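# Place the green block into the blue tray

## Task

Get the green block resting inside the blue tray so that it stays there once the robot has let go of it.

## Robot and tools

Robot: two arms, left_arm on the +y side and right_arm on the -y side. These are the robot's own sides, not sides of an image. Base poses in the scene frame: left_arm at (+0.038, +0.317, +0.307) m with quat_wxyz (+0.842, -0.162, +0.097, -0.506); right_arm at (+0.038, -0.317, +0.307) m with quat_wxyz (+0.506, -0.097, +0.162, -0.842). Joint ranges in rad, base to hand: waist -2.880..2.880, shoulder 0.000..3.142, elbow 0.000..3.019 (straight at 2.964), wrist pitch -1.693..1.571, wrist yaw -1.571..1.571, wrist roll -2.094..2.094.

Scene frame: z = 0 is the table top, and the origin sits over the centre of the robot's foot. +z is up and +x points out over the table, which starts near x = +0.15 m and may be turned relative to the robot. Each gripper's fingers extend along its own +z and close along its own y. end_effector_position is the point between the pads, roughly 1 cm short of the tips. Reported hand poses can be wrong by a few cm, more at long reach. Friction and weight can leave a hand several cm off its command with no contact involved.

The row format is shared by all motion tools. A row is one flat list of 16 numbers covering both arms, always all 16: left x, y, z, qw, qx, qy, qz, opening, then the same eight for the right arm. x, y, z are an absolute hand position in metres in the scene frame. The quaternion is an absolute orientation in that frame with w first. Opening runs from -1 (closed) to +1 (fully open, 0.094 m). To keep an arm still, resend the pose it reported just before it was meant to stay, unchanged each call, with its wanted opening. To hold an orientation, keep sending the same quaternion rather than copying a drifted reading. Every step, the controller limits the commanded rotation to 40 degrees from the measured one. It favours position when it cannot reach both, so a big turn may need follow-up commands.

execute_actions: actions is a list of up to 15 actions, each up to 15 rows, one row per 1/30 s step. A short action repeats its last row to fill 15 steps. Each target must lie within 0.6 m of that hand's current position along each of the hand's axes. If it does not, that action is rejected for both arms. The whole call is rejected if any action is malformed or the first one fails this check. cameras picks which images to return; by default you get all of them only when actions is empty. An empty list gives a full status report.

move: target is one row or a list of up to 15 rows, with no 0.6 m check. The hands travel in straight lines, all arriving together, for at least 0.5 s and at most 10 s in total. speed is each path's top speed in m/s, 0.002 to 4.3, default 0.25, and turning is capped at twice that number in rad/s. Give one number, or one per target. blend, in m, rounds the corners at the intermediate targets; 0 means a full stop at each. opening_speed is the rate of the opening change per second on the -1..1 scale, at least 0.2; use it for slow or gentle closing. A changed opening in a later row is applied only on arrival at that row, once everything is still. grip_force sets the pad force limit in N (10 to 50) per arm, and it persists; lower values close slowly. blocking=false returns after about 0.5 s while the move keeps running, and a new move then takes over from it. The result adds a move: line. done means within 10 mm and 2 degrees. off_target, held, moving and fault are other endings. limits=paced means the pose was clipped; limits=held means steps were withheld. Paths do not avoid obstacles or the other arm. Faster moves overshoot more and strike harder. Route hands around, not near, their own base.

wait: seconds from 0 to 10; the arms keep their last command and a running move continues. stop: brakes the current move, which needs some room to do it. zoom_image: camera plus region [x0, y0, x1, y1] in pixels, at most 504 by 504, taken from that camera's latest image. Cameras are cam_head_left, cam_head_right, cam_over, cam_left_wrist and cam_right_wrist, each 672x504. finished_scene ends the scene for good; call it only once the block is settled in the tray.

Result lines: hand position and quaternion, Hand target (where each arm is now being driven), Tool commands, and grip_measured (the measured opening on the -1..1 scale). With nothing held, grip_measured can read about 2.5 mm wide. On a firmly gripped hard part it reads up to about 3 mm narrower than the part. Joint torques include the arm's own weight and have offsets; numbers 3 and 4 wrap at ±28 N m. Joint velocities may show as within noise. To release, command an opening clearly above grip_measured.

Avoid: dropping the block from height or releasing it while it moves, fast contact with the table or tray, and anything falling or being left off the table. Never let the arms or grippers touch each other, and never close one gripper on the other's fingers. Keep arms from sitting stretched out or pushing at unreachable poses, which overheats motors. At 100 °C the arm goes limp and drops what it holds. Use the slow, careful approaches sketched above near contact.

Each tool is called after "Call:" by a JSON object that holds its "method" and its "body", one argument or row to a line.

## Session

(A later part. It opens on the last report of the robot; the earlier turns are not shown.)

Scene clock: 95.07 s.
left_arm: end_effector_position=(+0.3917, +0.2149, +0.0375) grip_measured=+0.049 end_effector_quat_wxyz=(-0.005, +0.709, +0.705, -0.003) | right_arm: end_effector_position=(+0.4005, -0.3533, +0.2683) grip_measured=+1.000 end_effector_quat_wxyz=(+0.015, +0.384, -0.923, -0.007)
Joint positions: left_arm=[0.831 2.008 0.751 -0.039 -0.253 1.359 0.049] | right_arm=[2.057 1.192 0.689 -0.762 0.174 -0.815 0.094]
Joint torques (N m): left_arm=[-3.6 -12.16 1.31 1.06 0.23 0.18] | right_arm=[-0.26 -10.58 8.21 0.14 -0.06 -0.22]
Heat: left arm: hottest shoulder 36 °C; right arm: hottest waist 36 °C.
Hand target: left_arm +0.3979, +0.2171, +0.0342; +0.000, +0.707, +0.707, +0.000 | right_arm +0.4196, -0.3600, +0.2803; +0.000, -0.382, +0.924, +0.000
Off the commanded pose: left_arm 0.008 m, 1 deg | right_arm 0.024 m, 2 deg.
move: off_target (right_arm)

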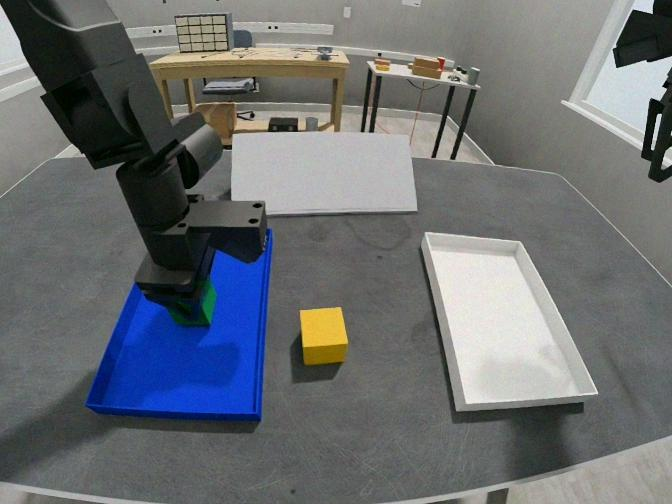

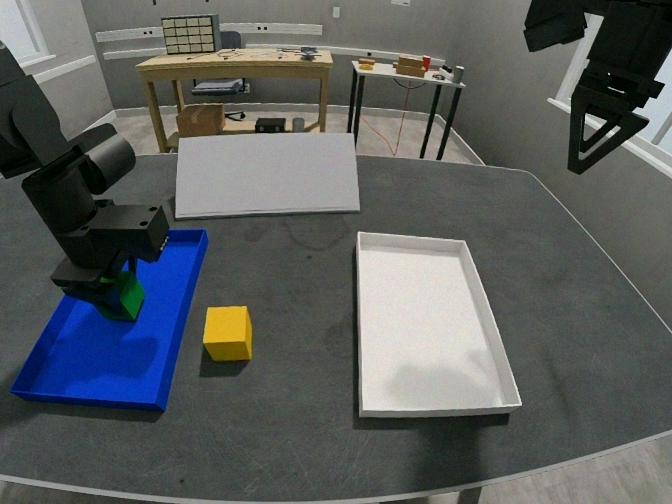

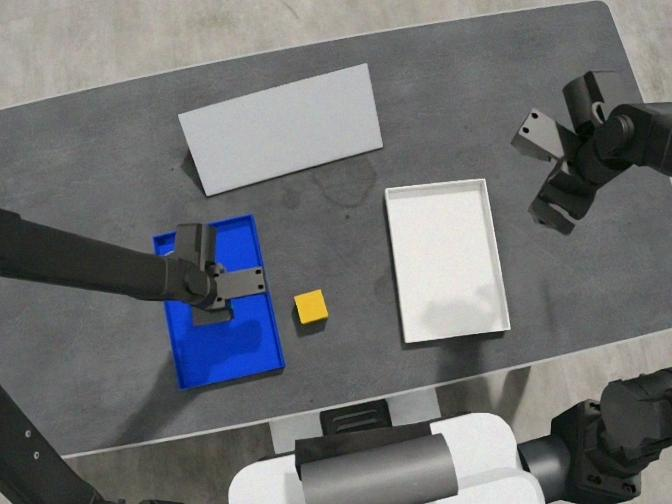

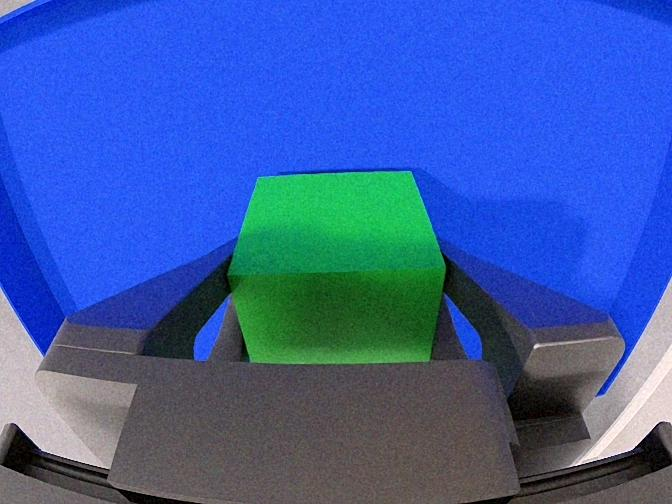

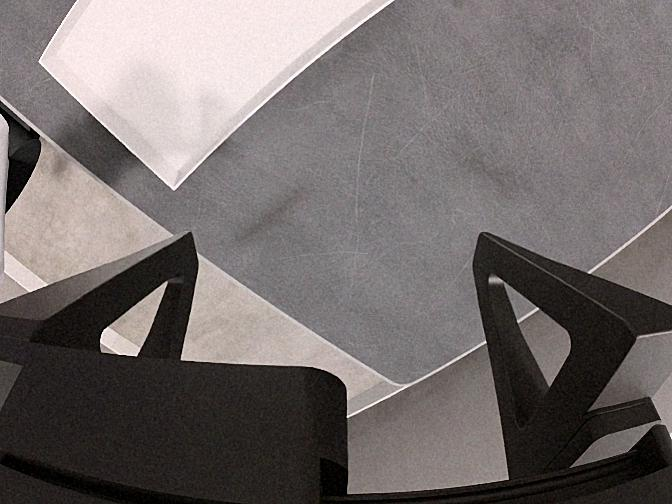

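Call:
{"method": "move", "body": {
  "target": [0.398,0.217,0.024,0,0.707,0.707,0,-0.15,0.42,-0.36,0.28,0,0.38,-0.92,0,1],
  "speed": 0.04
}}

Call:
{"method": "move", "body": {
  "target": [
    [0.398,0.217,0.024,0,0.707,0.707,0,0.6,0.42,-0.36,0.28,0,0.38,-0.92,0,1],
    [0.398,0.217,0.15,0,0.707,0.707,0,0.6,0.42,-0.36,0.28,0,0.38,-0.92,0,1]
  ],
  "opening_speed": 0.8,
  "speed": 0.15,
  "cameras": ["all"]
}}

Scene clock: 100.67 s.
left_arm: end_effector_position=(+0.3926, +0.2144, +0.0279) grip_measured=+0.049 end_effector_quat_wxyz=(-0.004, +0.709, +0.705, -0.003) | right_arm: end_effector_position=(+0.4005, -0.3533, +0.2683) grip_measured=+1.000 end_effector_quat_wxyz=(+0.015, +0.384, -0.923, -0.007)
Joint positions: left_arm=[0.837 2.038 0.764 -0.019 -0.251 1.366 0.049] | right_arm=[2.057 1.192 0.689 -0.762 0.174 -0.815 0.094]
Joint torques (N m): left_arm=[-3.43 -12.1 1.14 1.14 0.23 0.16] | right_arm=[-0.26 -10.58 8.24 0.16 -0.06 -0.21]
Heat: left arm: hottest shoulder 36 °C; right arm: hottest elbow 36 °C.
Hand target: left_arm +0.3979, +0.2170, +0.0241; +0.000, +0.707, +0.707, +0.000 | right_arm +0.4196, -0.3600, +0.2803; +0.000, -0.382, +0.924, +0.000
Off the commanded pose: left_arm 0.007 m, 1 deg | right_arm 0.024 m, 2 deg.
move: off_target (right_arm)

Scene clock: 103.57 s.
left_arm: end_effector_position=(+0.4027, +0.2195, +0.1478) grip_measured=+0.597 end_effector_quat_wxyz=(+0.003, +0.705, +0.709, +0.002) | right_arm: end_effector_position=(+0.4005, -0.3533, +0.2683) grip_measured=+1.000 end_effector_quat_wxyz=(+0.015, +0.384, -0.923, -0.007)
Joint positions: left_arm=[0.773 1.654 0.685 -0.321 -0.269 1.296 0.075] | right_arm=[2.057 1.192 0.689 -0.762 0.174 -0.815 0.094]
Joint torques (N m): left_arm=[-5.01 -11.81 2.65 -0.01 -0.02 0.01] | right_arm=[-0.26 -10.58 8.24 0.14 -0.06 -0.21]
Heat: left arm: hottest shoulder 36 °C; right arm: hottest elbow 37 °C.
Hand target: left_arm +0.3980, +0.2170, +0.1499; +0.000, +0.707, +0.707, +0.000 | right_arm +0.4196, -0.3600, +0.2803; +0.000, -0.382, +0.924, +0.000
Off the commanded pose: left_arm 0.006 m, 1 deg | right_arm 0.024 m, 2 deg.
move: off_target (right_arm)

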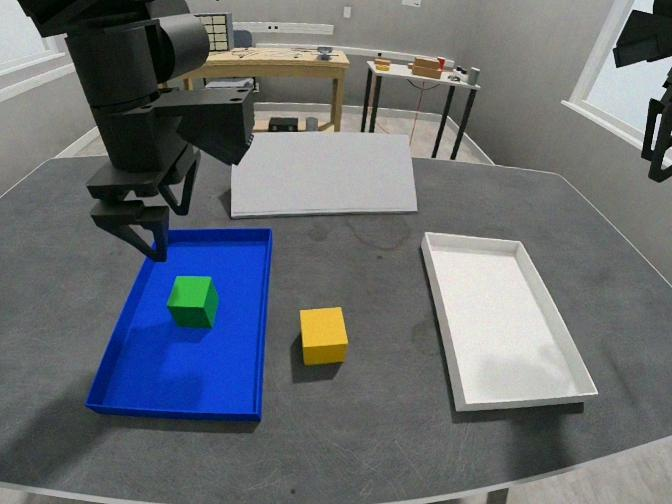

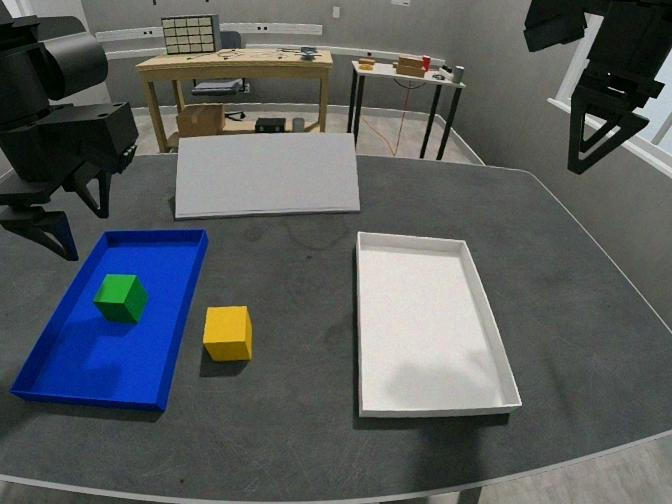

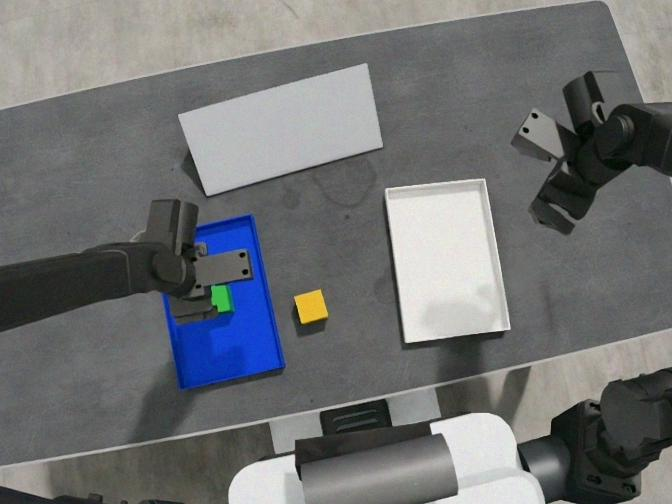

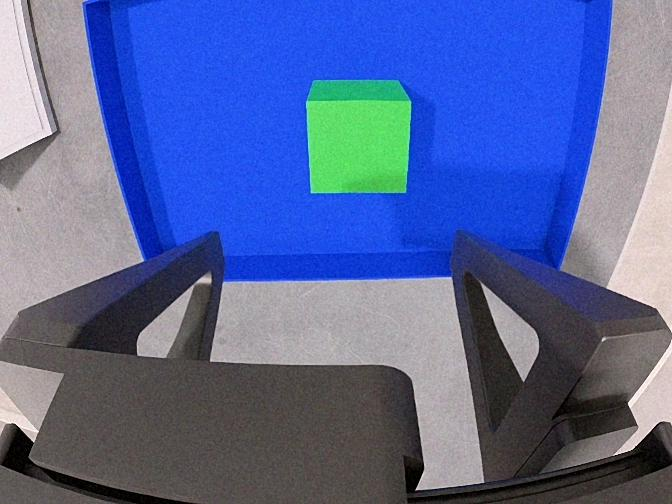

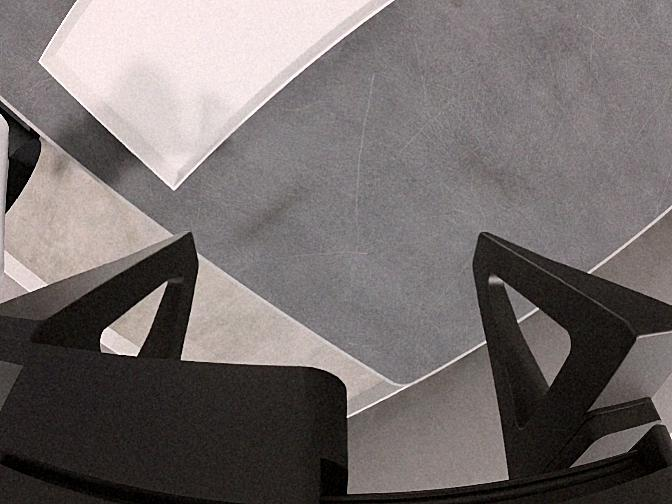

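Call:
{"method": "finished_scene", "body": {

}}

The scene is finished: the task was done.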